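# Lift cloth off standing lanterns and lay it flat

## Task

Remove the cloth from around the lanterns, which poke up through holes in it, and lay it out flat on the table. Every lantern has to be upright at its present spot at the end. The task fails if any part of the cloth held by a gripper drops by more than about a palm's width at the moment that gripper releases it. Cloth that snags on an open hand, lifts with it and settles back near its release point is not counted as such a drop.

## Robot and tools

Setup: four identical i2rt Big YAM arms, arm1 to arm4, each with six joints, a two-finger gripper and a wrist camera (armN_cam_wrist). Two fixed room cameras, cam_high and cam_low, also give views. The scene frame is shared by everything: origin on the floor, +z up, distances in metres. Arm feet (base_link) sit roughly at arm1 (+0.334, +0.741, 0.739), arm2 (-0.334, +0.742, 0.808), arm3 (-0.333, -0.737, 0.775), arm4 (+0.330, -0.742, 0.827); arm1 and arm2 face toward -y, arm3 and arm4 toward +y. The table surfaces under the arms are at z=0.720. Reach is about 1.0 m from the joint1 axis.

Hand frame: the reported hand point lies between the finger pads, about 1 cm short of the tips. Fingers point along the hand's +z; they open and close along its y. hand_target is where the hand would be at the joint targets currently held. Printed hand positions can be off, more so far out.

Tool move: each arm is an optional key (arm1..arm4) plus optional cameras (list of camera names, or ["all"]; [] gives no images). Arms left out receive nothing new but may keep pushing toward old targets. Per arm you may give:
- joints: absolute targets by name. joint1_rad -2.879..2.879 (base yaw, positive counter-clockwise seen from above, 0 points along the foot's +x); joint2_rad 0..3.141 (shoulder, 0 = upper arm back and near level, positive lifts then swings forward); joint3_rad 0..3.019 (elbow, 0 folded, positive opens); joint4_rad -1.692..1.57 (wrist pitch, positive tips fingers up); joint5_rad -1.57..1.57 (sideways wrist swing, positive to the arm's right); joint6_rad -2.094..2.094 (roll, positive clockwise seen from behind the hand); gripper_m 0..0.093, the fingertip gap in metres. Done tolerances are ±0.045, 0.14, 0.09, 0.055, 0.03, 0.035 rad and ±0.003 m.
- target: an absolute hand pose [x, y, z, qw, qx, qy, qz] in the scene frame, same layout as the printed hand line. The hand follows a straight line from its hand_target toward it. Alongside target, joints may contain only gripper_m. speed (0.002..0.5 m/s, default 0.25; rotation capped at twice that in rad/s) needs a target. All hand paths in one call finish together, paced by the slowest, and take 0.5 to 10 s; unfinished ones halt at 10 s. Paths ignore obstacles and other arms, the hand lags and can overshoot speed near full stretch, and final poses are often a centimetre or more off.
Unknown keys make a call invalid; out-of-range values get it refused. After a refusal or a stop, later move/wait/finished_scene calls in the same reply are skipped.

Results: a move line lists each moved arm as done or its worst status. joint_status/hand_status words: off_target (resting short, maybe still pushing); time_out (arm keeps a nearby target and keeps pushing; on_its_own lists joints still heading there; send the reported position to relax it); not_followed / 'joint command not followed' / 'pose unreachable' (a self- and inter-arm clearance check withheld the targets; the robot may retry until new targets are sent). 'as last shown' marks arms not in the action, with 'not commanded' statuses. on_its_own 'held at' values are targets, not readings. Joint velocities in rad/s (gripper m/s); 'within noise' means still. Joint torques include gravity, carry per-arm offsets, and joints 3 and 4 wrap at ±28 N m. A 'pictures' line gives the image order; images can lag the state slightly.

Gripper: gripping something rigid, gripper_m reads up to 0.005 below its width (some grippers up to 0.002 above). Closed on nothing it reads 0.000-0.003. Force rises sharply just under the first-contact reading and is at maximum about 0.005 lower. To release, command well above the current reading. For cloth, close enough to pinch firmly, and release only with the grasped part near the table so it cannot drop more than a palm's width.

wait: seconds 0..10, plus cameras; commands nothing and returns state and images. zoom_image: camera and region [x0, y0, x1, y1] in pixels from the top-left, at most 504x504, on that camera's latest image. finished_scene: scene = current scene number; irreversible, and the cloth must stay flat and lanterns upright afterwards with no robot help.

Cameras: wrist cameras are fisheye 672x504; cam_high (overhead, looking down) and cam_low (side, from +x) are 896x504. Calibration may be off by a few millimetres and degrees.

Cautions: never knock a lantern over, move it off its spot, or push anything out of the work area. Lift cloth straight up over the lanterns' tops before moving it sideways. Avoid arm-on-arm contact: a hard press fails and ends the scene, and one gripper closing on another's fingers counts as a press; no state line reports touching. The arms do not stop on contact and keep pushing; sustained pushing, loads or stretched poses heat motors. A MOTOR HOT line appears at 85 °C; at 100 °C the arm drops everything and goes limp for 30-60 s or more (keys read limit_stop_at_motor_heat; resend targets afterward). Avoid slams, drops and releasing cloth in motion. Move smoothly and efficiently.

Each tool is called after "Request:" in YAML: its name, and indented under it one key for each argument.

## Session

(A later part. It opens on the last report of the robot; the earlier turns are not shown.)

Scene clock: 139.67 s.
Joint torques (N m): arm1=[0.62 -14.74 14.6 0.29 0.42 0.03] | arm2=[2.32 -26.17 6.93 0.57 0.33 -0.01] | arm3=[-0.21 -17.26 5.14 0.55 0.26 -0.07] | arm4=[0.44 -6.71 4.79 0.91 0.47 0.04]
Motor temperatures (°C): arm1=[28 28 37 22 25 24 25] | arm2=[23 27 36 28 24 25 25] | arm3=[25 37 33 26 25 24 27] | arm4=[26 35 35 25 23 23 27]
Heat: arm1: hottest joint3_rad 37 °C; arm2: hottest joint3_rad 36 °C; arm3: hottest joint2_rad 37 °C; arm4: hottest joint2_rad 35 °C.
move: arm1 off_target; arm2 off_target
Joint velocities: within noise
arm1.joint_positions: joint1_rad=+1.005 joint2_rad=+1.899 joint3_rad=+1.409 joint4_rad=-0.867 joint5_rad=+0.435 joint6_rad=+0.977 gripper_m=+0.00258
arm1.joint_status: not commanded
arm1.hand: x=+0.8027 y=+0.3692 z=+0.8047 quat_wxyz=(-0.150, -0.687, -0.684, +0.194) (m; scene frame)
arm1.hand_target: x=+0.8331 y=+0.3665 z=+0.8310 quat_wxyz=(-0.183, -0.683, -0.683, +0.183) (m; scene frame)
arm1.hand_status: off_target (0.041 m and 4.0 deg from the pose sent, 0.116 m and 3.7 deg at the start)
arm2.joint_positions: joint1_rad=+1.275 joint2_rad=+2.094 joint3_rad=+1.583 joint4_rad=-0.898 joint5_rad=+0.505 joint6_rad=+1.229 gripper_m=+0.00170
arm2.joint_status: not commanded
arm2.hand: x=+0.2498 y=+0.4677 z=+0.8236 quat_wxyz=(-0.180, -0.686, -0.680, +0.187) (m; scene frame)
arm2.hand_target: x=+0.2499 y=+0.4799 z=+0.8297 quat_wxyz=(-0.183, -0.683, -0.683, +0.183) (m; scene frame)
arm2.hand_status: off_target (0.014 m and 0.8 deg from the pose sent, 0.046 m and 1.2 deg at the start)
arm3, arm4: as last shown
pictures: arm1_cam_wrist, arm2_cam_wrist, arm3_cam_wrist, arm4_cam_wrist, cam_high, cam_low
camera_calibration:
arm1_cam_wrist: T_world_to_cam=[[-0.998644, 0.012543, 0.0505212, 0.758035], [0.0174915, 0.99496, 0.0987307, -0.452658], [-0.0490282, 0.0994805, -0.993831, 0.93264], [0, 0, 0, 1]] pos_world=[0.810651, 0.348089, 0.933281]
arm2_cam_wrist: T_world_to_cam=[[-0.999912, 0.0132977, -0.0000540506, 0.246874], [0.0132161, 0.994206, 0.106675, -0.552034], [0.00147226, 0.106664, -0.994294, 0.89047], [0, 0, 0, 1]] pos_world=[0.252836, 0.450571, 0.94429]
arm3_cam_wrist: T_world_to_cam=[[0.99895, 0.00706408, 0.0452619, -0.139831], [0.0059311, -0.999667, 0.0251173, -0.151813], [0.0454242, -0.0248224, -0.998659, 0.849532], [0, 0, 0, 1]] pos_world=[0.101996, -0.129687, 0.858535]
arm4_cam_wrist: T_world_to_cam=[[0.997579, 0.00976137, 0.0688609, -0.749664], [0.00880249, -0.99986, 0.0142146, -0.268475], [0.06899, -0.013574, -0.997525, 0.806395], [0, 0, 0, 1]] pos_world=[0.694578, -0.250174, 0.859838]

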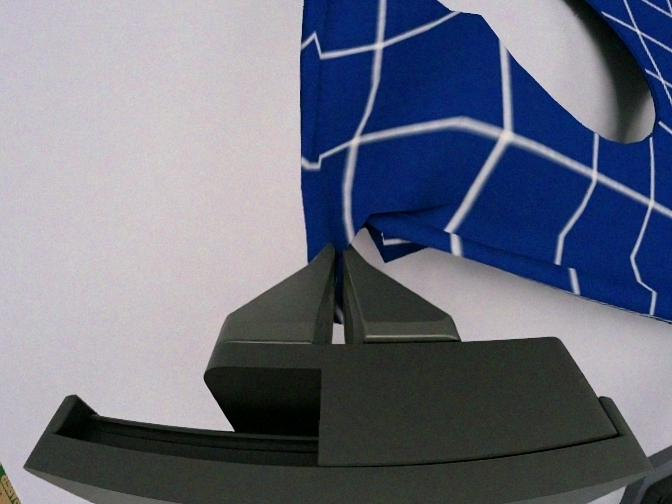

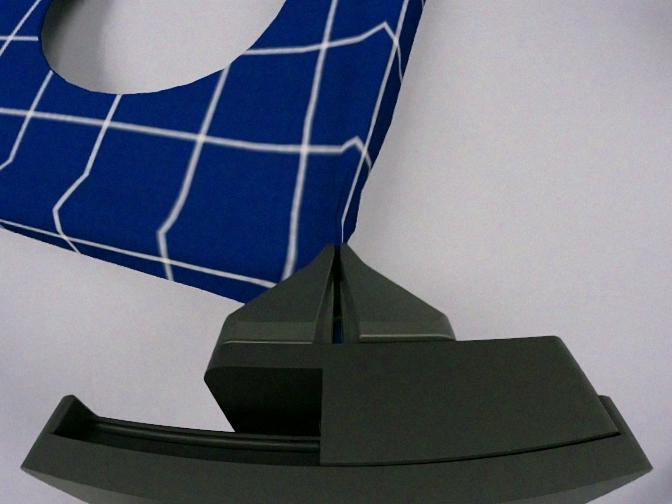

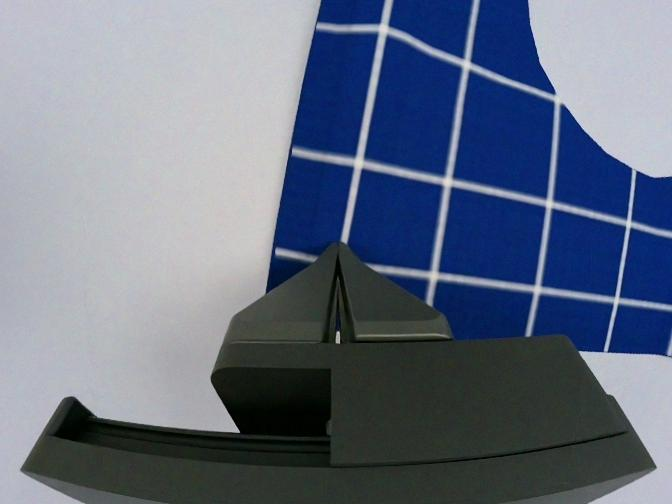

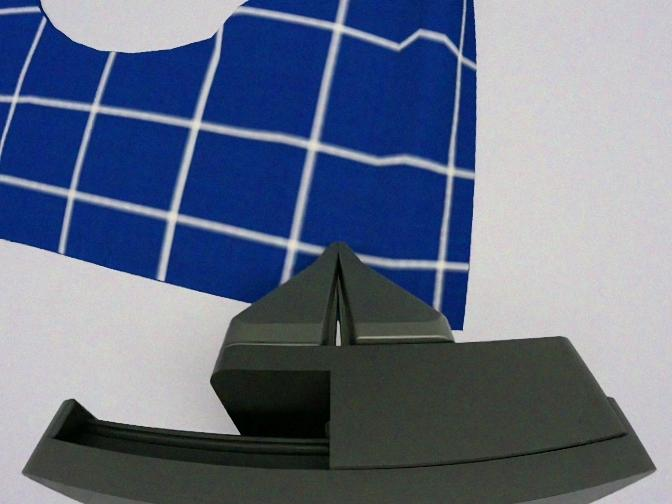

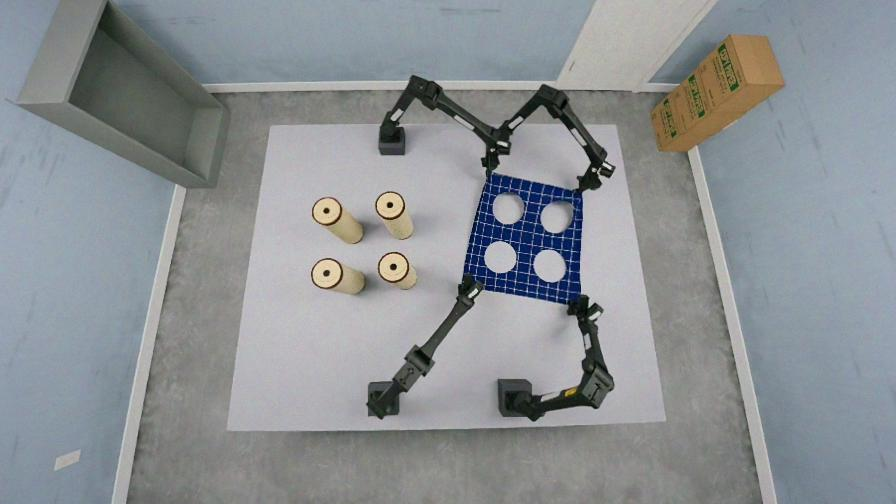

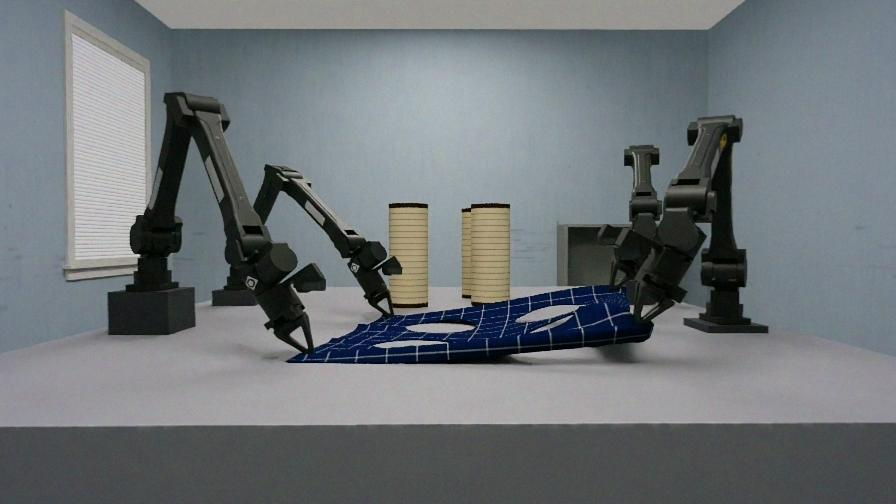

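Request:
move:
  arm1: {"target":[0.86,0.375,0.745,0.183,0.683,0.683,-0.183],"speed":0.08}
  arm2: {"target":[0.225,0.495,0.738,0.183,0.683,0.683,-0.183],"speed":0.08}

Scene clock: 147.27 s.
Joint torques (N m): arm1=[1.32 -13.68 12.86 1.94 -0.18 -0.05] | arm2=[2.37 -22.53 5.11 0.05 0.38 -0.01] | arm3=[-0.38 -17.14 5.07 0.51 0.26 -0.06] | arm4=[0.56 -6.71 4.79 0.91 0.47 0.03]
Motor temperatures (°C): arm1=[28 29 39 22 25 24 26] | arm2=[23 28 35 28 24 25 25] | arm3=[25 37 33 26 25 24 28] | arm4=[26 35 34 25 23 23 27]
Heat: arm1: hottest joint3_rad 39 °C; arm2: hottest joint3_rad 35 °C; arm3: hottest joint2_rad 37 °C; arm4: hottest joint2_rad 35 °C.
move: arm1 off_target; arm2 off_target
Joint velocities: within noise
arm1.joint_positions: joint1_rad=+1.031 joint2_rad=+2.022 joint3_rad=+1.409 joint4_rad=-0.762 joint5_rad=+0.459 joint6_rad=+1.026 gripper_m=+0.00258
arm1.joint_status: not commanded
arm1.hand: x=+0.8192 y=+0.3718 z=+0.7402 quat_wxyz=(-0.151, -0.693, -0.675, +0.202) (m; scene frame)
arm1.hand_target: x=+0.8581 y=+0.3770 z=+0.7466 quat_wxyz=(-0.183, -0.683, -0.683, +0.183) (m; scene frame)
arm1.hand_status: off_target (0.041 m and 4.5 deg from the pose sent, 0.083 m and 4.0 deg at the start)
arm2.joint_positions: joint1_rad=+1.286 joint2_rad=+2.137 joint3_rad=+1.445 joint4_rad=-0.660 joint5_rad=+0.506 joint6_rad=+1.242 gripper_m=+0.00169
arm2.joint_status: not commanded
arm2.hand: x=+0.2394 y=+0.4786 z=+0.7584 quat_wxyz=(-0.206, -0.690, -0.672, +0.172) (m; scene frame)
arm2.hand_target: x=+0.2247 y=+0.4945 z=+0.7385 quat_wxyz=(-0.183, -0.683, -0.683, +0.183) (m; scene frame)
arm2.hand_status: off_target (0.030 m and 3.3 deg from the pose sent, 0.093 m and 0.8 deg at the start)
arm3, arm4: as last shown
pictures: arm1_cam_wrist, arm2_cam_wrist, arm3_cam_wrist, arm4_cam_wrist, cam_high, cam_low
camera_calibration:
arm1_cam_wrist: T_world_to_cam=[[-0.997834, 0.0361535, 0.0549551, 0.765006], [0.0407141, 0.995611, 0.0842715, -0.457641], [-0.0516672, 0.0863265, -0.994926, 0.876995], [0, 0, 0, 1]] pos_world=[0.827293, 0.352267, 0.869071]
arm2_cam_wrist: T_world_to_cam=[[-0.998048, 0.0129649, -0.0610991, 0.282393], [0.00748333, 0.995994, 0.0891049, -0.541898], [0.0620096, 0.0884737, -0.994146, 0.8186], [0, 0, 0, 1]] pos_world=[0.235136, 0.463641, 0.879348]
arm3_cam_wrist: T_world_to_cam=[[0.99895, 0.00706408, 0.0452619, -0.139831], [0.0059311, -0.999667, 0.0251173, -0.151813], [0.0454242, -0.0248224, -0.998659, 0.849532], [0, 0, 0, 1]] pos_world=[0.101996, -0.129687, 0.858535]
arm4_cam_wrist: T_world_to_cam=[[0.997579, 0.00976137, 0.0688609, -0.749664], [0.00880249, -0.99986, 0.0142146, -0.268475], [0.06899, -0.013574, -0.997525, 0.806395], [0, 0, 0, 1]] pos_world=[0.694578, -0.250174, 0.859838]

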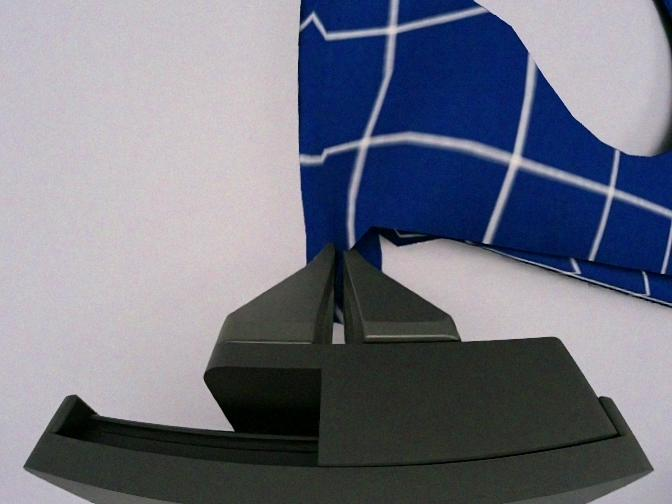

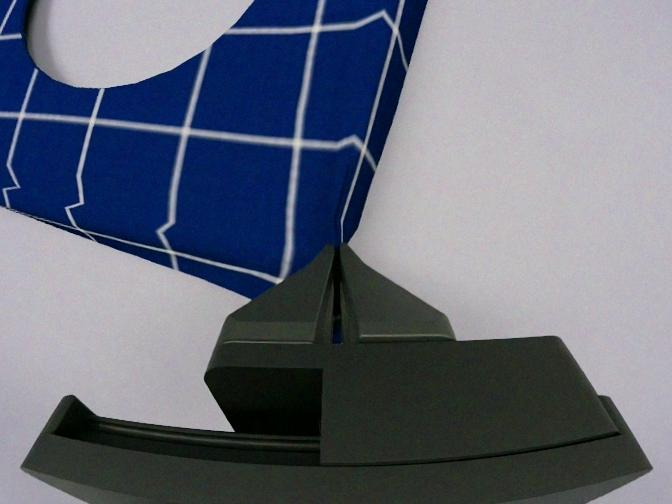

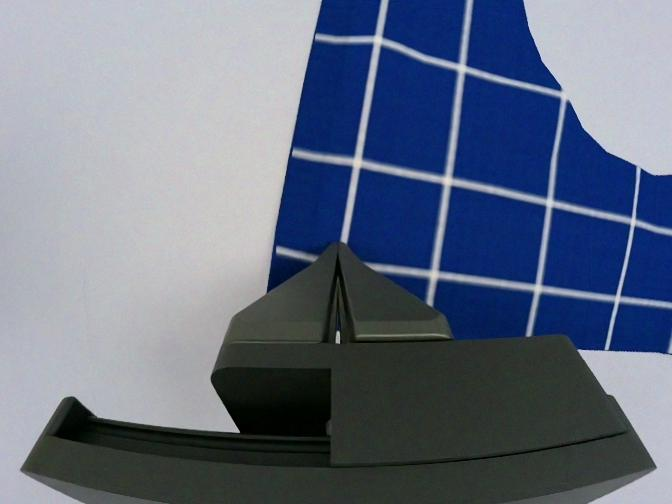

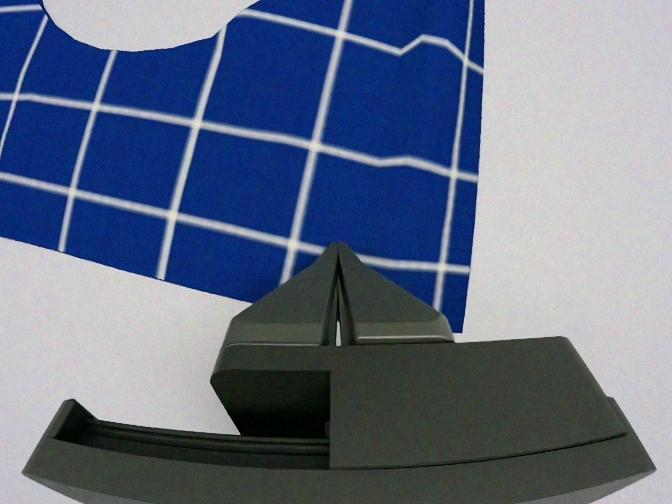

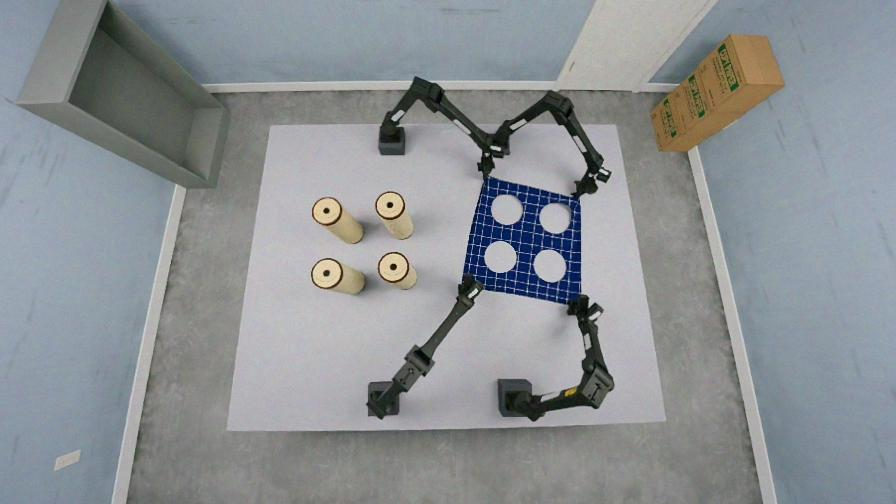

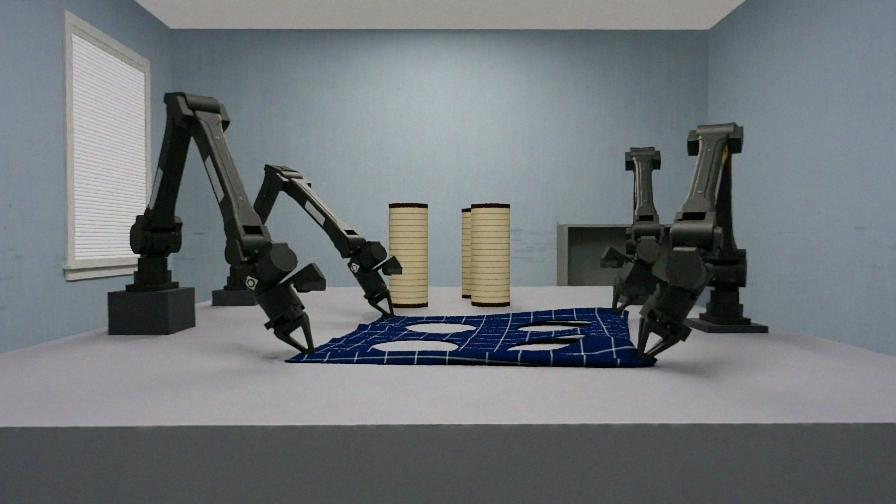

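Request:
move:
  arm2: {"target":[0.23,0.495,0.712,0.183,0.683,0.683,-0.183],"speed":0.06}
  cameras: []

Request:
move:
  arm1: {"joints":{"gripper_m":0.065}}
  arm2: {"joints":{"gripper_m":0.065}}
  cameras: []

Request:
move:
  arm1: {"target":[0.84,0.43,0.86,0.183,0.683,0.683,-0.183],"speed":0.12}
  arm2: {"target":[0.22,0.53,0.86,0.183,0.683,0.683,-0.183],"speed":0.12}

Request:
zoom_image:
  camera: "cam_high"
  region: [430, 160, 610, 320]

Scene clock: 151.00 s.
Joint torques (N m): arm1=[1.2 -14.1 12.81 1.78 -0.19 -0.02] | arm2=[2.32 -21.42 6.24 -0.03 0.15 -0.02] | arm3=[-0.26 -16.97 5.05 0.55 0.26 -0.07] | arm4=[0.5 -6.71 4.79 0.92 0.47 0.04]
Motor temperatures (°C): arm1=[28 29 39 22 25 24 26] | arm2=[23 28 34 28 24 25 25] | arm3=[25 37 32 26 25 24 28] | arm4=[26 35 33 25 23 23 27]
Heat: arm1: hottest joint3_rad 39 °C; arm2: hottest joint3_rad 34 °C; arm3: hottest joint2_rad 37 °C; arm4: hottest joint2_rad 35 °C.
move: arm2 off_target
Joint velocities: within noise
arm1.joint_positions: joint1_rad=+1.031 joint2_rad=+2.022 joint3_rad=+1.409 joint4_rad=-0.761 joint5_rad=+0.459 joint6_rad=+1.027 gripper_m=+0.00258
arm1.joint_status: not commanded
arm1.hand: x=+0.8194 y=+0.3716 z=+0.7402 quat_wxyz=(-0.152, -0.693, -0.675, +0.202) (m; scene frame)
arm1.hand_target: x=+0.8580 y=+0.3770 z=+0.7465 quat_wxyz=(-0.183, -0.683, -0.683, +0.183) (m; scene frame)
arm1.hand_status: not commanded
arm2.joint_positions: joint1_rad=+1.290 joint2_rad=+2.182 joint3_rad=+1.445 joint4_rad=-0.620 joint5_rad=+0.513 joint6_rad=+1.245 gripper_m=+0.00169
arm2.joint_status: not commanded
arm2.hand: x=+0.2402 y=+0.4797 z=+0.7337 quat_wxyz=(-0.206, -0.689, -0.672, +0.175) (m; scene frame)
arm2.hand_target: x=+0.2294 y=+0.4947 z=+0.7127 quat_wxyz=(-0.183, -0.683, -0.683, +0.183) (m; scene frame)
arm2.hand_status: off_target (0.028 m and 3.2 deg from the pose sent, 0.050 m and 3.3 deg at the start)
arm3, arm4: as last shown
arm3.joint_positions: joint1_rad=-0.752 joint2_rad=+2.268 joint3_rad=+1.660 joint4_rad=-0.477 joint5_rad=-0.346 joint6_rad=-0.642 gripper_m=+0.00075
arm3.hand: x=+0.1085 y=-0.1392 z=+0.7340 quat_wxyz=(-0.223, +0.682, -0.670, -0.192) (m; scene frame)
pictures: none
No camera images: "cameras" was empty.

Scene clock: 151.77 s.
Joint torques (N m): arm1=[-1.38 -14.8 12.41 0.88 0.43 -0.03] | arm2=[1.55 -21.54 6.13 0.02 0.15 -0.02] | arm3=[-0.32 -17.2 5.03 0.5 0.26 -0.08] | arm4=[0.44 -6.77 4.79 0.91 0.47 0.04]
Motor temperatures (°C): arm1=[28 29 40 22 25 24 26] | arm2=[23 28 34 28 24 25 25] | arm3=[25 37 32 26 25 24 28] | arm4=[26 35 33 25 23 23 27]
Heat: arm1: hottest joint3_rad 40 °C; arm2: hottest joint3_rad 34 °C; arm3: hottest joint2_rad 37 °C; arm4: hottest joint2_rad 35 °C.
move: arm1 done; arm2 done
Joint velocities: within noise
arm1.joint_positions: joint1_rad=+1.065 joint2_rad=+2.031 joint3_rad=+1.413 joint4_rad=-0.737 joint5_rad=+0.445 joint6_rad=+1.027 gripper_m=+0.06489
arm1.joint_status: all done
arm1.hand: x=+0.8383 y=+0.3875 z=+0.7361 quat_wxyz=(-0.162, -0.683, -0.686, +0.190) (m; scene frame)
arm1.hand_target: x=+0.8579 y=+0.3770 z=+0.7464 quat_wxyz=(-0.183, -0.683, -0.683, +0.183) (m; scene frame)
arm1.hand_status: not commanded
arm2.joint_positions: joint1_rad=+1.297 joint2_rad=+2.182 joint3_rad=+1.445 joint4_rad=-0.623 joint5_rad=+0.513 joint6_rad=+1.245 gripper_m=+0.06491
arm2.joint_status: all done
arm2.hand: x=+0.2413 y=+0.4838 z=+0.7334 quat_wxyz=(-0.206, -0.687, -0.675, +0.175) (m; scene frame)
arm2.hand_target: x=+0.2294 y=+0.4946 z=+0.7126 quat_wxyz=(-0.183, -0.683, -0.683, +0.183) (m; scene frame)
arm2.hand_status: not commanded
arm3, arm4: as last shown
pictures: none
No camera images: "cameras" was empty.

Scene clock: 153.60 s.
Joint torques (N m): arm1=[-0.79 -15.91 11.92 0.06 0.78 0.16] | arm2=[1.44 -22.42 9.65 0.06 0.51 0.03] | arm3=[-0.38 -17.08 5.05 0.51 0.27 -0.08] | arm4=[0.5 -6.71 4.79 0.91 0.46 0.04]
Motor temperatures (°C): arm1=[28 29 40 22 25 24 26] | arm2=[23 28 34 28 24 25 25] | arm3=[25 37 32 26 25 24 28] | arm4=[26 35 33 25 23 23 27]
Heat: arm1: hottest joint3_rad 40 °C; arm2: hottest joint3_rad 34 °C; arm3: hottest joint2_rad 37 °C; arm4: hottest joint2_rad 35 °C.
move: arm1 off_target; arm2 off_target
Joint velocities: within noise
arm1.joint_positions: joint1_rad=+1.126 joint2_rad=+1.832 joint3_rad=+1.413 joint4_rad=-0.958 joint5_rad=+0.455 joint6_rad=+1.080 gripper_m=+0.06489
arm1.joint_status: not commanded
arm1.hand: x=+0.8287 y=+0.4325 z=+0.8400 quat_wxyz=(-0.164, -0.679, -0.690, +0.189) (m; scene frame)
arm1.hand_target: x=+0.8394 y=+0.4303 z=+0.8600 quat_wxyz=(-0.183, -0.683, -0.683, +0.183) (m; scene frame)
arm1.hand_status: off_target (0.023 m and 2.5 deg from the pose sent, 0.131 m and 2.5 deg at the start)
arm2.joint_positions: joint1_rad=+1.354 joint2_rad=+1.953 joint3_rad=+1.424 joint4_rad=-0.932 joint5_rad=+0.511 joint6_rad=+1.305 gripper_m=+0.06491
arm2.joint_status: not commanded
arm2.hand: x=+0.2121 y=+0.5273 z=+0.8484 quat_wxyz=(-0.174, -0.681, -0.686, +0.188) (m; scene frame)
arm2.hand_target: x=+0.2199 y=+0.5300 z=+0.8601 quat_wxyz=(-0.183, -0.683, -0.683, +0.183) (m; scene frame)
arm2.hand_status: off_target (0.014 m and 1.3 deg from the pose sent, 0.136 m and 3.0 deg at the start)
arm3, arm4: as last shown
pictures: arm1_cam_wrist, arm2_cam_wrist, arm3_cam_wrist, arm4_cam_wrist, cam_high, cam_low
camera_calibration:
arm1_cam_wrist: T_world_to_cam=[[-0.999463, -0.0132503, 0.0299627, 0.810582], [-0.010585, 0.996115, 0.0874278, -0.487279], [-0.0310047, 0.0870637, -0.99572, 0.954771], [0, 0, 0, 1]] pos_world=[0.834592, 0.413, 0.968999]
arm2_cam_wrist: T_world_to_cam=[[-0.999905, 0.000686771, 0.0137899, 0.203182], [0.00224681, 0.993543, 0.113435, -0.616416], [-0.013623, 0.113455, -0.99345, 0.907679], [0, 0, 0, 1]] pos_world=[0.216913, 0.509315, 0.968855]
arm3_cam_wrist: T_world_to_cam=[[0.998927, 0.00705628, 0.0457655, -0.140266], [0.00593823, -0.999682, 0.0245202, -0.151306], [0.0459239, -0.0242221, -0.998651, 0.849652], [0, 0, 0, 1]] pos_world=[0.101995, -0.129688, 0.858636]
arm4_cam_wrist: T_world_to_cam=[[0.997579, 0.00976137, 0.0688609, -0.749664], [0.00880249, -0.99986, 0.0142146, -0.268475], [0.06899, -0.013574, -0.997525, 0.806395], [0, 0, 0, 1]] pos_world=[0.694578, -0.250174, 0.859838]

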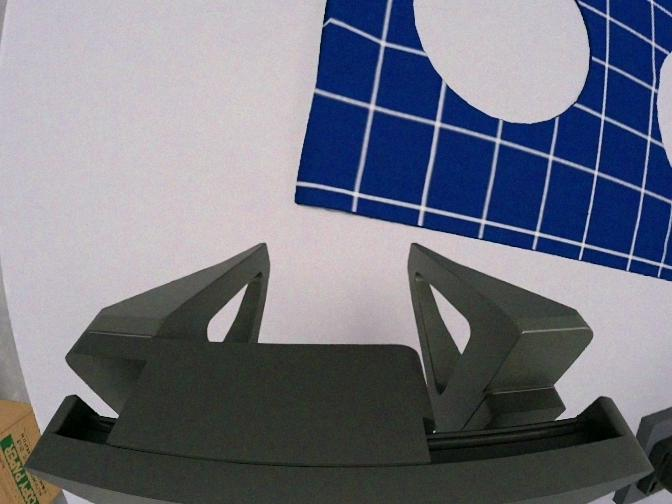

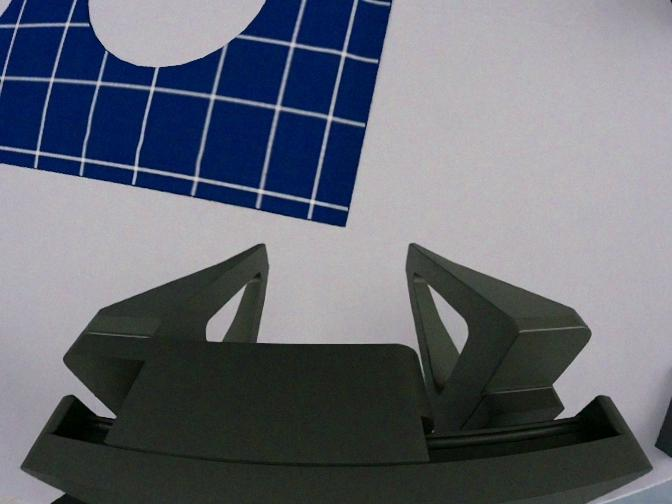

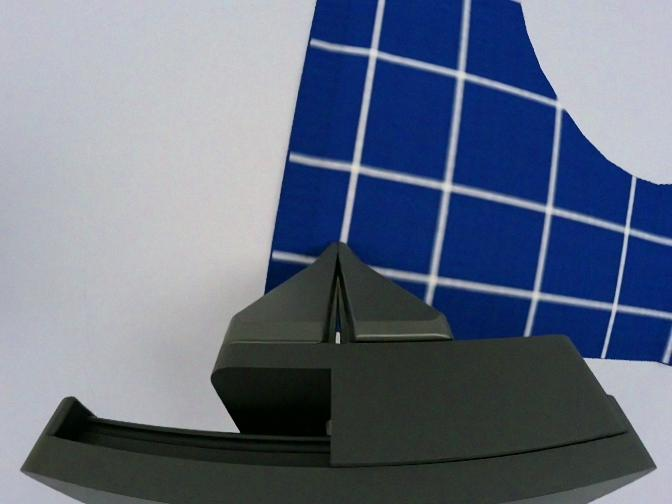

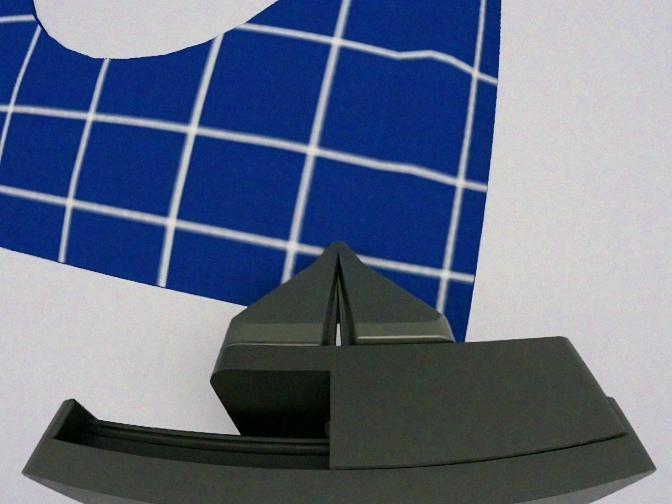

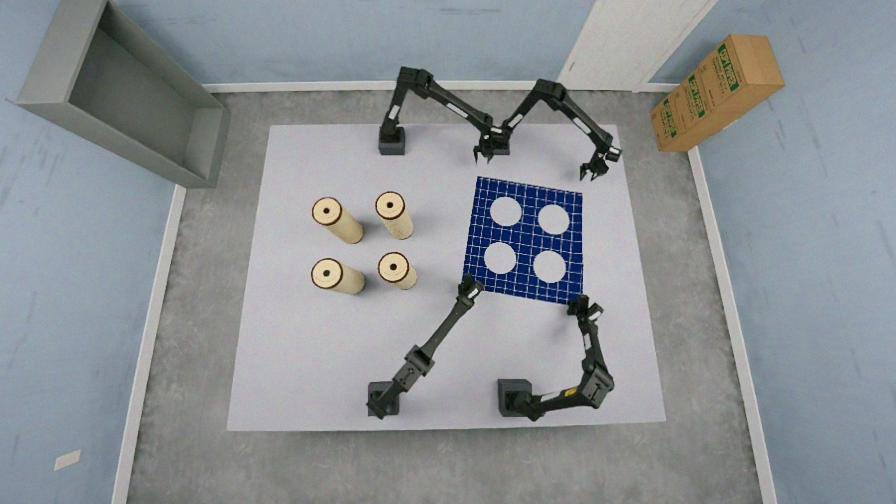

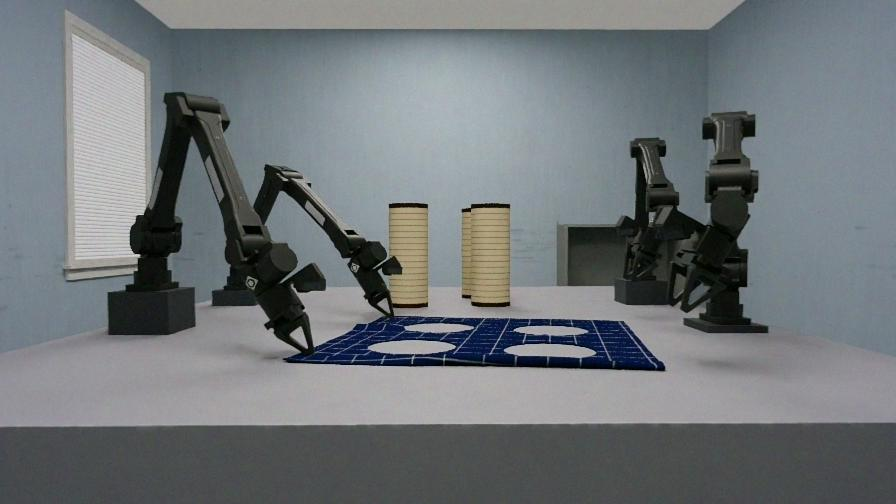

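Scaled by 2.800.

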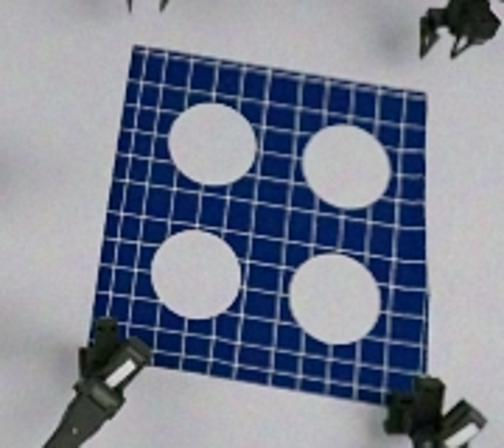

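Request:
move:
  arm3: {"target":[0.08,-0.22,0.86,0.183,-0.683,0.683,0.183],"speed":0.12}
  arm4: {"target":[0.69,-0.35,0.86,0.183,-0.683,0.683,0.183],"speed":0.12}

Request:
zoom_image:
  camera: "cam_low"
  region: [270, 300, 690, 390]

Request:
zoom_image:
  camera: "arm1_cam_wrist"
  region: [250, 0, 672, 250]

Request:
zoom_image:
  camera: "cam_high"
  region: [530, 160, 610, 320]

Scene clock: 159.17 s.
Joint torques (N m): arm1=[-0.79 -15.79 11.81 0.06 0.79 0.14] | arm2=[1.55 -22.59 9.72 0.03 0.51 0.01] | arm3=[-0.32 -20.84 6.84 0.25 -0.17 -0.15] | arm4=[-0.62 -9.05 8.72 0.68 -0.48 -0.06]
Motor temperatures (°C): arm1=[28 29 40 22 25 24 25] | arm2=[23 28 34 28 24 25 25] | arm3=[25 38 32 26 25 24 28] | arm4=[26 35 33 25 23 23 27]
Heat: arm1: hottest joint3_rad 40 °C; arm2: hottest joint3_rad 34 °C; arm3: hottest joint2_rad 38 °C; arm4: hottest joint2_rad 35 °C.
move: arm3 off_target; arm4 done
Joint velocities: within noise
arm1, arm2: as last shown
arm1.joint_positions: joint1_rad=+1.126 joint2_rad=+1.832 joint3_rad=+1.413 joint4_rad=-0.958 joint5_rad=+0.455 joint6_rad=+1.081 gripper_m=+0.06489
arm2.joint_positions: joint1_rad=+1.354 joint2_rad=+1.953 joint3_rad=+1.424 joint4_rad=-0.932 joint5_rad=+0.511 joint6_rad=+1.306 gripper_m=+0.06491
arm3.joint_positions: joint1_rad=-0.795 joint2_rad=+1.975 joint3_rad=+1.521 joint4_rad=-0.741 joint5_rad=-0.350 joint6_rad=-0.678 gripper_m=+0.00075
arm3.joint_status: not commanded
arm3.hand: x=+0.0790 y=-0.2160 z=+0.8475 quat_wxyz=(-0.177, +0.680, -0.687, -0.183) (m; scene frame)
arm3.hand_target: x=+0.0801 y=-0.2199 z=+0.8599 quat_wxyz=(-0.183, +0.683, -0.683, -0.183) (m; scene frame)
arm3.hand_status: off_target (0.013 m and 0.9 deg from the pose sent, 0.152 m and 4.9 deg at the start)
arm4.joint_positions: joint1_rad=-0.814 joint2_rad=+1.734 joint3_rad=+1.052 joint4_rad=-0.517 joint5_rad=-0.380 joint6_rad=-0.779 gripper_m=+0.00071
arm4.joint_status: not commanded
arm4.hand: x=+0.6871 y=-0.3435 z=+0.8634 quat_wxyz=(-0.188, +0.683, -0.681, -0.184) (m; scene frame)
arm4.hand_target: x=+0.6899 y=-0.3499 z=+0.8600 quat_wxyz=(-0.183, +0.683, -0.683, -0.183) (m; scene frame)
arm4.hand_status: done (0.008 m and 0.6 deg from the pose sent, 0.154 m and 6.6 deg at the start)
pictures: arm1_cam_wrist, arm2_cam_wrist, arm3_cam_wrist, arm4_cam_wrist, cam_high, cam_low
camera_calibration:
arm1_cam_wrist: T_world_to_cam=[[-0.999485, -0.0124948, 0.0295531, 0.810583], [-0.00986858, 0.996125, 0.0873983, -0.487853], [-0.0305306, 0.0870617, -0.995735, 0.954388], [0, 0, 0, 1]] pos_world=[0.834489, 0.413, 0.969]
arm2_cam_wrist: T_world_to_cam=[[-0.999908, 0.00101647, 0.0135231, 0.203274], [0.00254406, 0.993543, 0.113429, -0.616474], [-0.0133205, 0.113453, -0.993454, 0.90762], [0, 0, 0, 1]] pos_world=[0.216913, 0.509314, 0.968856]
arm3_cam_wrist: T_world_to_cam=[[0.999915, -0.00258135, -0.0127449, -0.0680252], [-0.00123881, -0.994551, 0.104244, -0.296523], [-0.0129445, -0.104219, -0.99447, 0.946349], [0, 0, 0, 1]] pos_world=[0.0799021, -0.196455, 0.97116]
arm4_cam_wrist: T_world_to_cam=[[0.999931, 0.0059158, 0.0101445, -0.694706], [0.00486838, -0.994942, 0.100333, -0.428028], [0.0106868, -0.100277, -0.994902, 0.937874], [0, 0, 0, 1]] pos_world=[0.686719, -0.327706, 0.983086]

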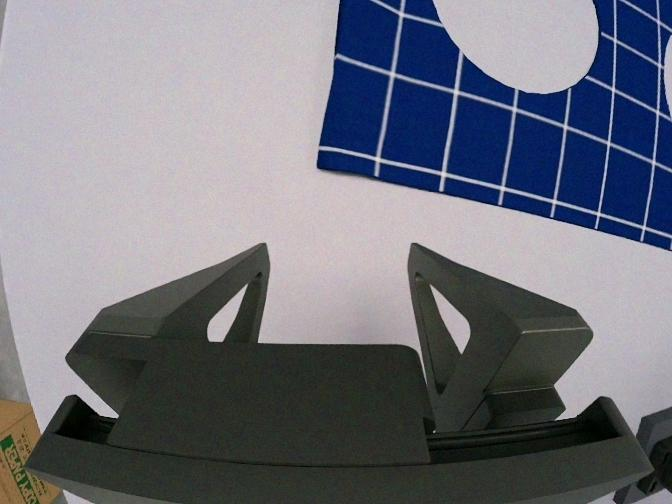

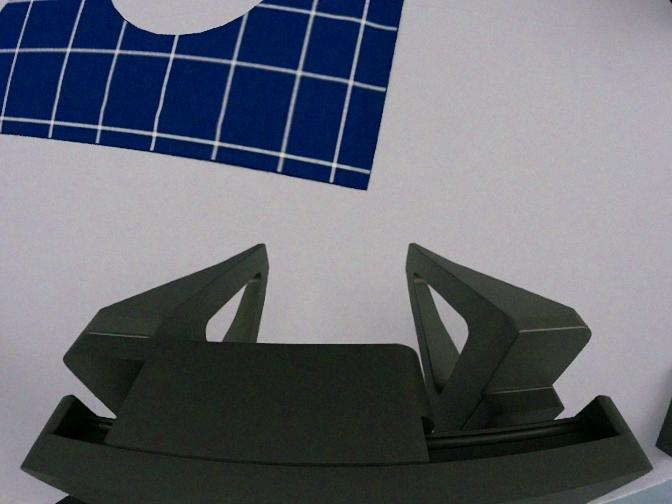

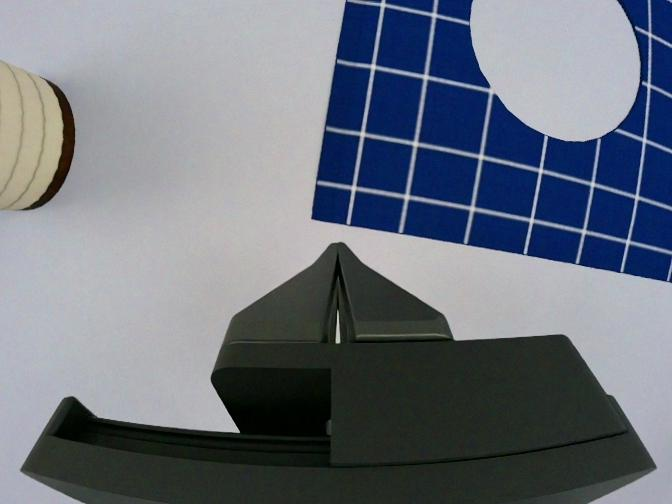

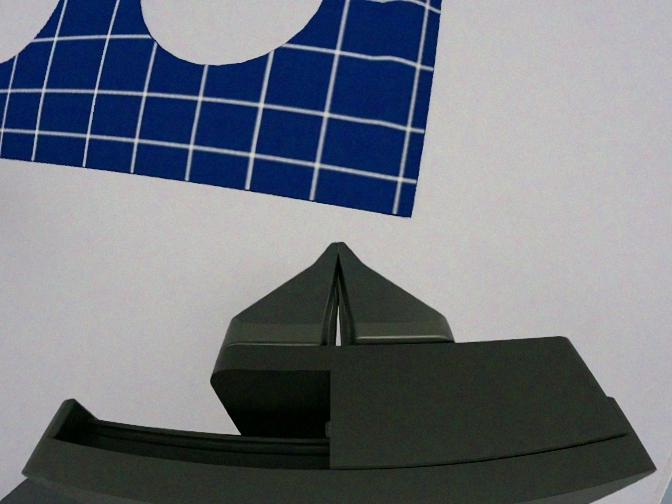

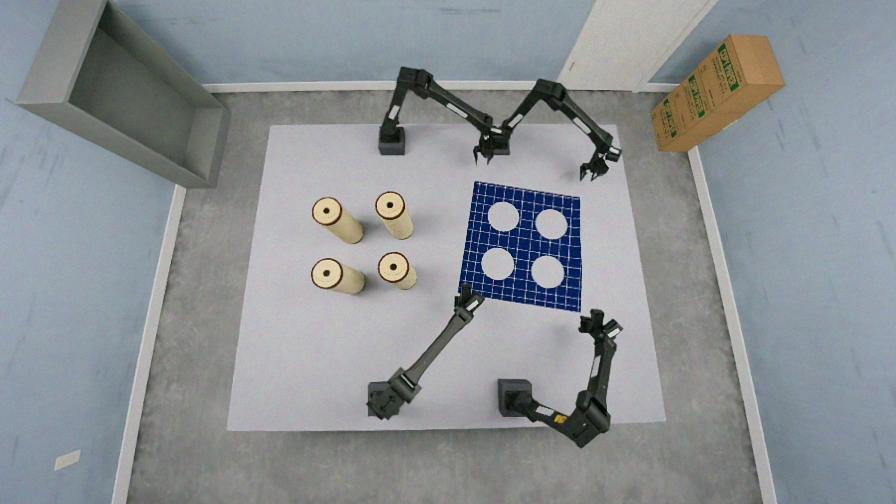

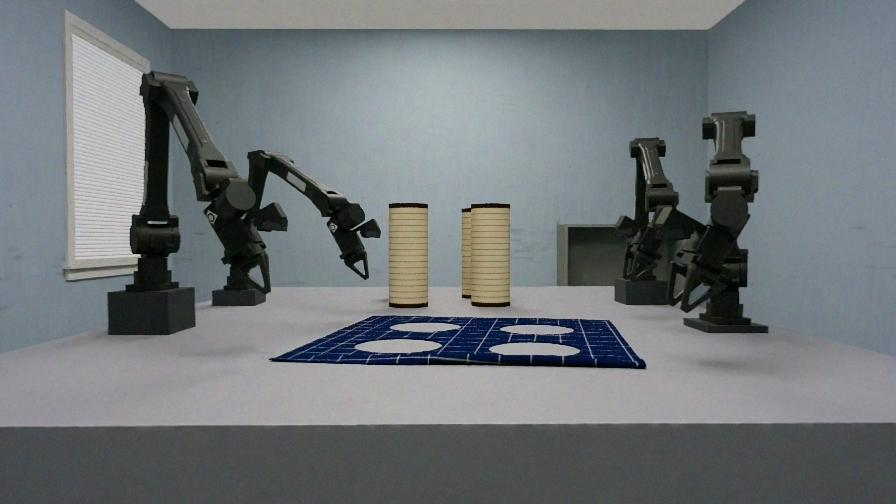

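Scaled by 1.200.

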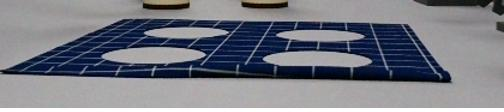

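Scaled by 1.194 from the camera's 672x504 image, which has a finer 960x720 frame.

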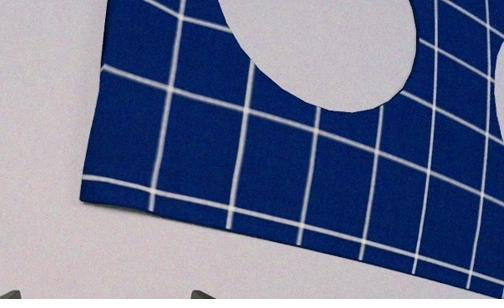

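Scaled by 3.150.

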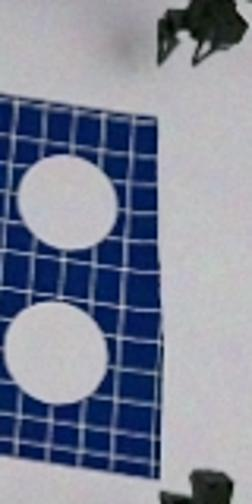

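Request:
move:
  arm1: {"target":[0.79,0.318,0.785,0.183,0.683,0.683,-0.183],"speed":0.12}
  arm2: {"target":[0.235,0.432,0.79,0.183,0.683,0.683,-0.183],"speed":0.12,"joints":{"gripper_m":0.03}}
  arm4: {"target":[0.70,-0.27,0.78,0.183,-0.683,0.683,0.183],"speed":0.12,"joints":{"gripper_m":0.03}}
  cameras: ["arm1_cam_wrist"]

Request:
move:
  arm1: {"target":[0.785,0.340,0.67,0.183,0.683,0.683,-0.183],"speed":0.07}
  arm2: {"target":[0.235,0.445,0.68,0.183,0.683,0.683,-0.183],"speed":0.07}
  arm4: {"target":[0.70,-0.285,0.68,0.183,-0.683,0.683,0.183],"speed":0.07}
  cameras: ["arm1_cam_wrist"]

Scene clock: 168.17 s.
Joint torques (N m): arm1=[-1.79 -15.15 8.53 1.01 0.39 -0.05] | arm2=[0.38 -22.95 12.15 1.06 0.29 -0.16] | arm3=[-0.38 -20.72 6.83 0.2 -0.18 -0.14] | arm4=[1.61 -10.75 11 1.57 -0.22 0.16]
Motor temperatures (°C): arm1=[28 29 40 22 25 24 25] | arm2=[23 29 34 28 24 25 24] | arm3=[25 37 31 26 25 24 28] | arm4=[26 35 33 25 23 23 27]
Heat: arm1: hottest joint3_rad 40 °C; arm2: hottest joint3_rad 34 °C; arm3: hottest joint2_rad 37 °C; arm4: hottest joint2_rad 35 °C.
move: arm1 done; arm2 off_target; arm4 off_target
Joint velocities: within noise
arm1.joint_positions: joint1_rad=+0.913 joint2_rad=+1.921 joint3_rad=+1.382 joint4_rad=-0.709 joint5_rad=+0.403 joint6_rad=+0.877 gripper_m=+0.06489
arm1.joint_status: not commanded
arm1.hand: x=+0.7879 y=+0.3176 z=+0.7897 quat_wxyz=(-0.183, -0.688, -0.678, +0.184) (m; scene frame)
arm1.hand_target: x=+0.7900 y=+0.3181 z=+0.7851 quat_wxyz=(-0.183, -0.683, -0.683, +0.183) (m; scene frame)
arm1.hand_status: done (0.005 m and 0.8 deg from the pose sent, 0.133 m and 2.5 deg at the start)
arm2.joint_positions: joint1_rad=+1.214 joint2_rad=+2.113 joint3_rad=+1.472 joint4_rad=-0.782 joint5_rad=+0.491 joint6_rad=+1.156 gripper_m=+0.03011
arm2.joint_status: all done
arm2.hand: x=+0.2101 y=+0.4438 z=+0.7753 quat_wxyz=(-0.158, -0.682, -0.687, +0.195) (m; scene frame)
arm2.hand_target: x=+0.2337 y=+0.4328 z=+0.7910 quat_wxyz=(-0.183, -0.683, -0.683, +0.183) (m; scene frame)
arm2.hand_status: off_target (0.031 m and 3.2 deg from the pose sent, 0.114 m and 1.3 deg at the start)
arm3: as last shown
arm3.joint_positions: joint1_rad=-0.795 joint2_rad=+1.975 joint3_rad=+1.521 joint4_rad=-0.741 joint5_rad=-0.350 joint6_rad=-0.679 gripper_m=+0.00075
arm3.hand: x=+0.0790 y=-0.2160 z=+0.8475 quat_wxyz=(-0.177, +0.681, -0.687, -0.183) (m; scene frame)
arm4.joint_positions: joint1_rad=-0.740 joint2_rad=+1.993 joint3_rad=+1.157 joint4_rad=-0.382 joint5_rad=-0.349 joint6_rad=-0.707 gripper_m=+0.02988
arm4.joint_status: all done
arm4.hand: x=+0.6912 y=-0.2887 z=+0.7733 quat_wxyz=(-0.167, +0.683, -0.687, -0.182) (m; scene frame)
arm4.hand_target: x=+0.6993 y=-0.2705 z=+0.7806 quat_wxyz=(-0.183, +0.683, -0.683, -0.183) (m; scene frame)
arm4.hand_status: off_target (0.022 m and 1.9 deg from the pose sent, 0.112 m and 0.6 deg at the start)
pictures: arm1_cam_wrist
camera_calibration:
arm1_cam_wrist: T_world_to_cam=[[-0.999915, 0.00755914, -0.0106198, 0.795526], [0.00683582, 0.997758, 0.0665694, -0.366641], [0.0110992, 0.0664911, -0.997725, 0.888389], [0, 0, 0, 1]] pos_world=[0.788104, 0.300735, 0.919224]

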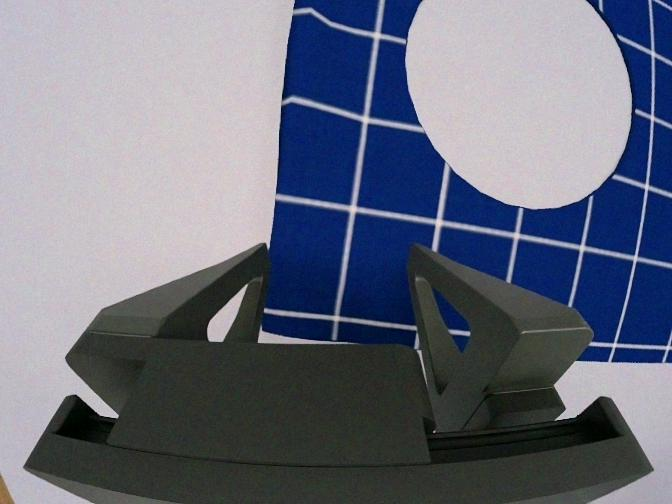

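Scene clock: 170.37 s.
Joint torques (N m): arm1=[-0.56 -9.29 5.42 1.24 -0.45 0.17] | arm2=[1.85 -16.38 8.59 1.47 -0.44 0.02] | arm3=[-0.32 -20.72 6.78 0.25 -0.16 -0.14] | arm4=[-0.15 -5.71 6.82 1.18 0.38 -0.03]
Motor temperatures (°C): arm1=[28 29 40 22 25 24 25] | arm2=[23 29 34 28 24 25 24] | arm3=[25 36 31 26 25 24 28] | arm4=[26 35 33 25 22 23 27]
Heat: arm1: hottest joint3_rad 40 °C; arm2: hottest joint3_rad 34 °C; arm3: hottest joint2_rad 36 °C; arm4: hottest joint2_rad 35 °C.
move: arm1 off_target; arm2 off_target; arm4 off_target
Joint velocities: within noise
arm1.joint_positions: joint1_rad=+0.934 joint2_rad=+1.985 joint3_rad=+1.279 joint4_rad=-0.449 joint5_rad=+0.432 joint6_rad=+0.879 gripper_m=+0.06491
arm1.joint_status: not commanded
arm1.hand: x=+0.7960 y=+0.3214 z=+0.7340 quat_wxyz=(-0.230, -0.682, -0.668, +0.188) (m; scene frame)
arm1.hand_target: x=+0.7809 y=+0.3425 z=+0.6745 quat_wxyz=(-0.183, -0.683, -0.683, +0.184) (m; scene frame)
arm1.hand_status: off_target (0.068 m and 5.6 deg from the pose sent, 0.122 m and 0.8 deg at the start)
arm2.joint_positions: joint1_rad=+1.219 joint2_rad=+2.203 joint3_rad=+1.472 joint4_rad=-0.589 joint5_rad=+0.514 joint6_rad=+1.156 gripper_m=+0.03011
arm2.joint_status: not commanded
arm2.hand: x=+0.2340 y=+0.4339 z=+0.7312 quat_wxyz=(-0.208, -0.685, -0.673, +0.185) (m; scene frame)
arm2.hand_target: x=+0.2311 y=+0.4464 z=+0.6827 quat_wxyz=(-0.183, -0.683, -0.683, +0.183) (m; scene frame)
arm2.hand_status: off_target (0.052 m and 3.1 deg from the pose sent, 0.099 m and 3.2 deg at the start)
arm3: as last shown
arm4.joint_positions: joint1_rad=-0.740 joint2_rad=+2.093 joint3_rad=+1.157 joint4_rad=-0.153 joint5_rad=-0.372 joint6_rad=-0.707 gripper_m=+0.02989
arm4.joint_status: not commanded
arm4.hand: x=+0.7081 y=-0.2659 z=+0.7391 quat_wxyz=(-0.227, +0.683, -0.667, -0.194) (m; scene frame)
arm4.hand_target: x=+0.6965 y=-0.2881 z=+0.6846 quat_wxyz=(-0.183, +0.683, -0.683, -0.183) (m; scene frame)
arm4.hand_status: off_target (0.063 m and 5.6 deg from the pose sent, 0.094 m and 1.9 deg at the start)
pictures: arm1_cam_wrist
camera_calibration:
arm1_cam_wrist: T_world_to_cam=[[-0.997592, -0.00582251, -0.0691058, 0.848328], [-0.00518142, 0.999942, -0.00945247, -0.302122], [0.0691568, -0.00907164, -0.997565, 0.810496], [0, 0, 0, 1]] pos_world=[0.788668, 0.314397, 0.86429]

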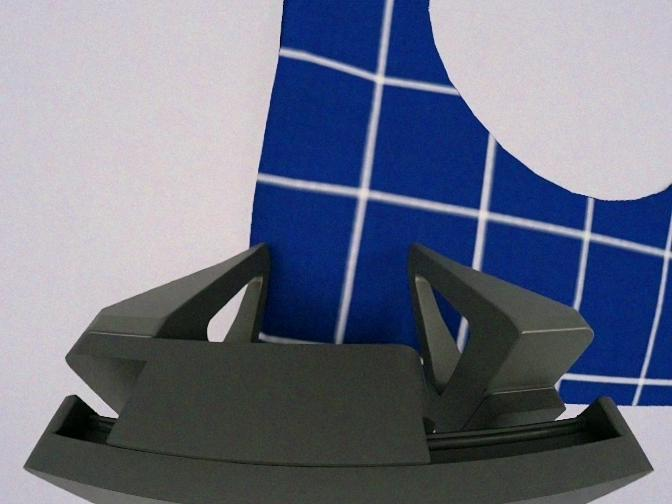

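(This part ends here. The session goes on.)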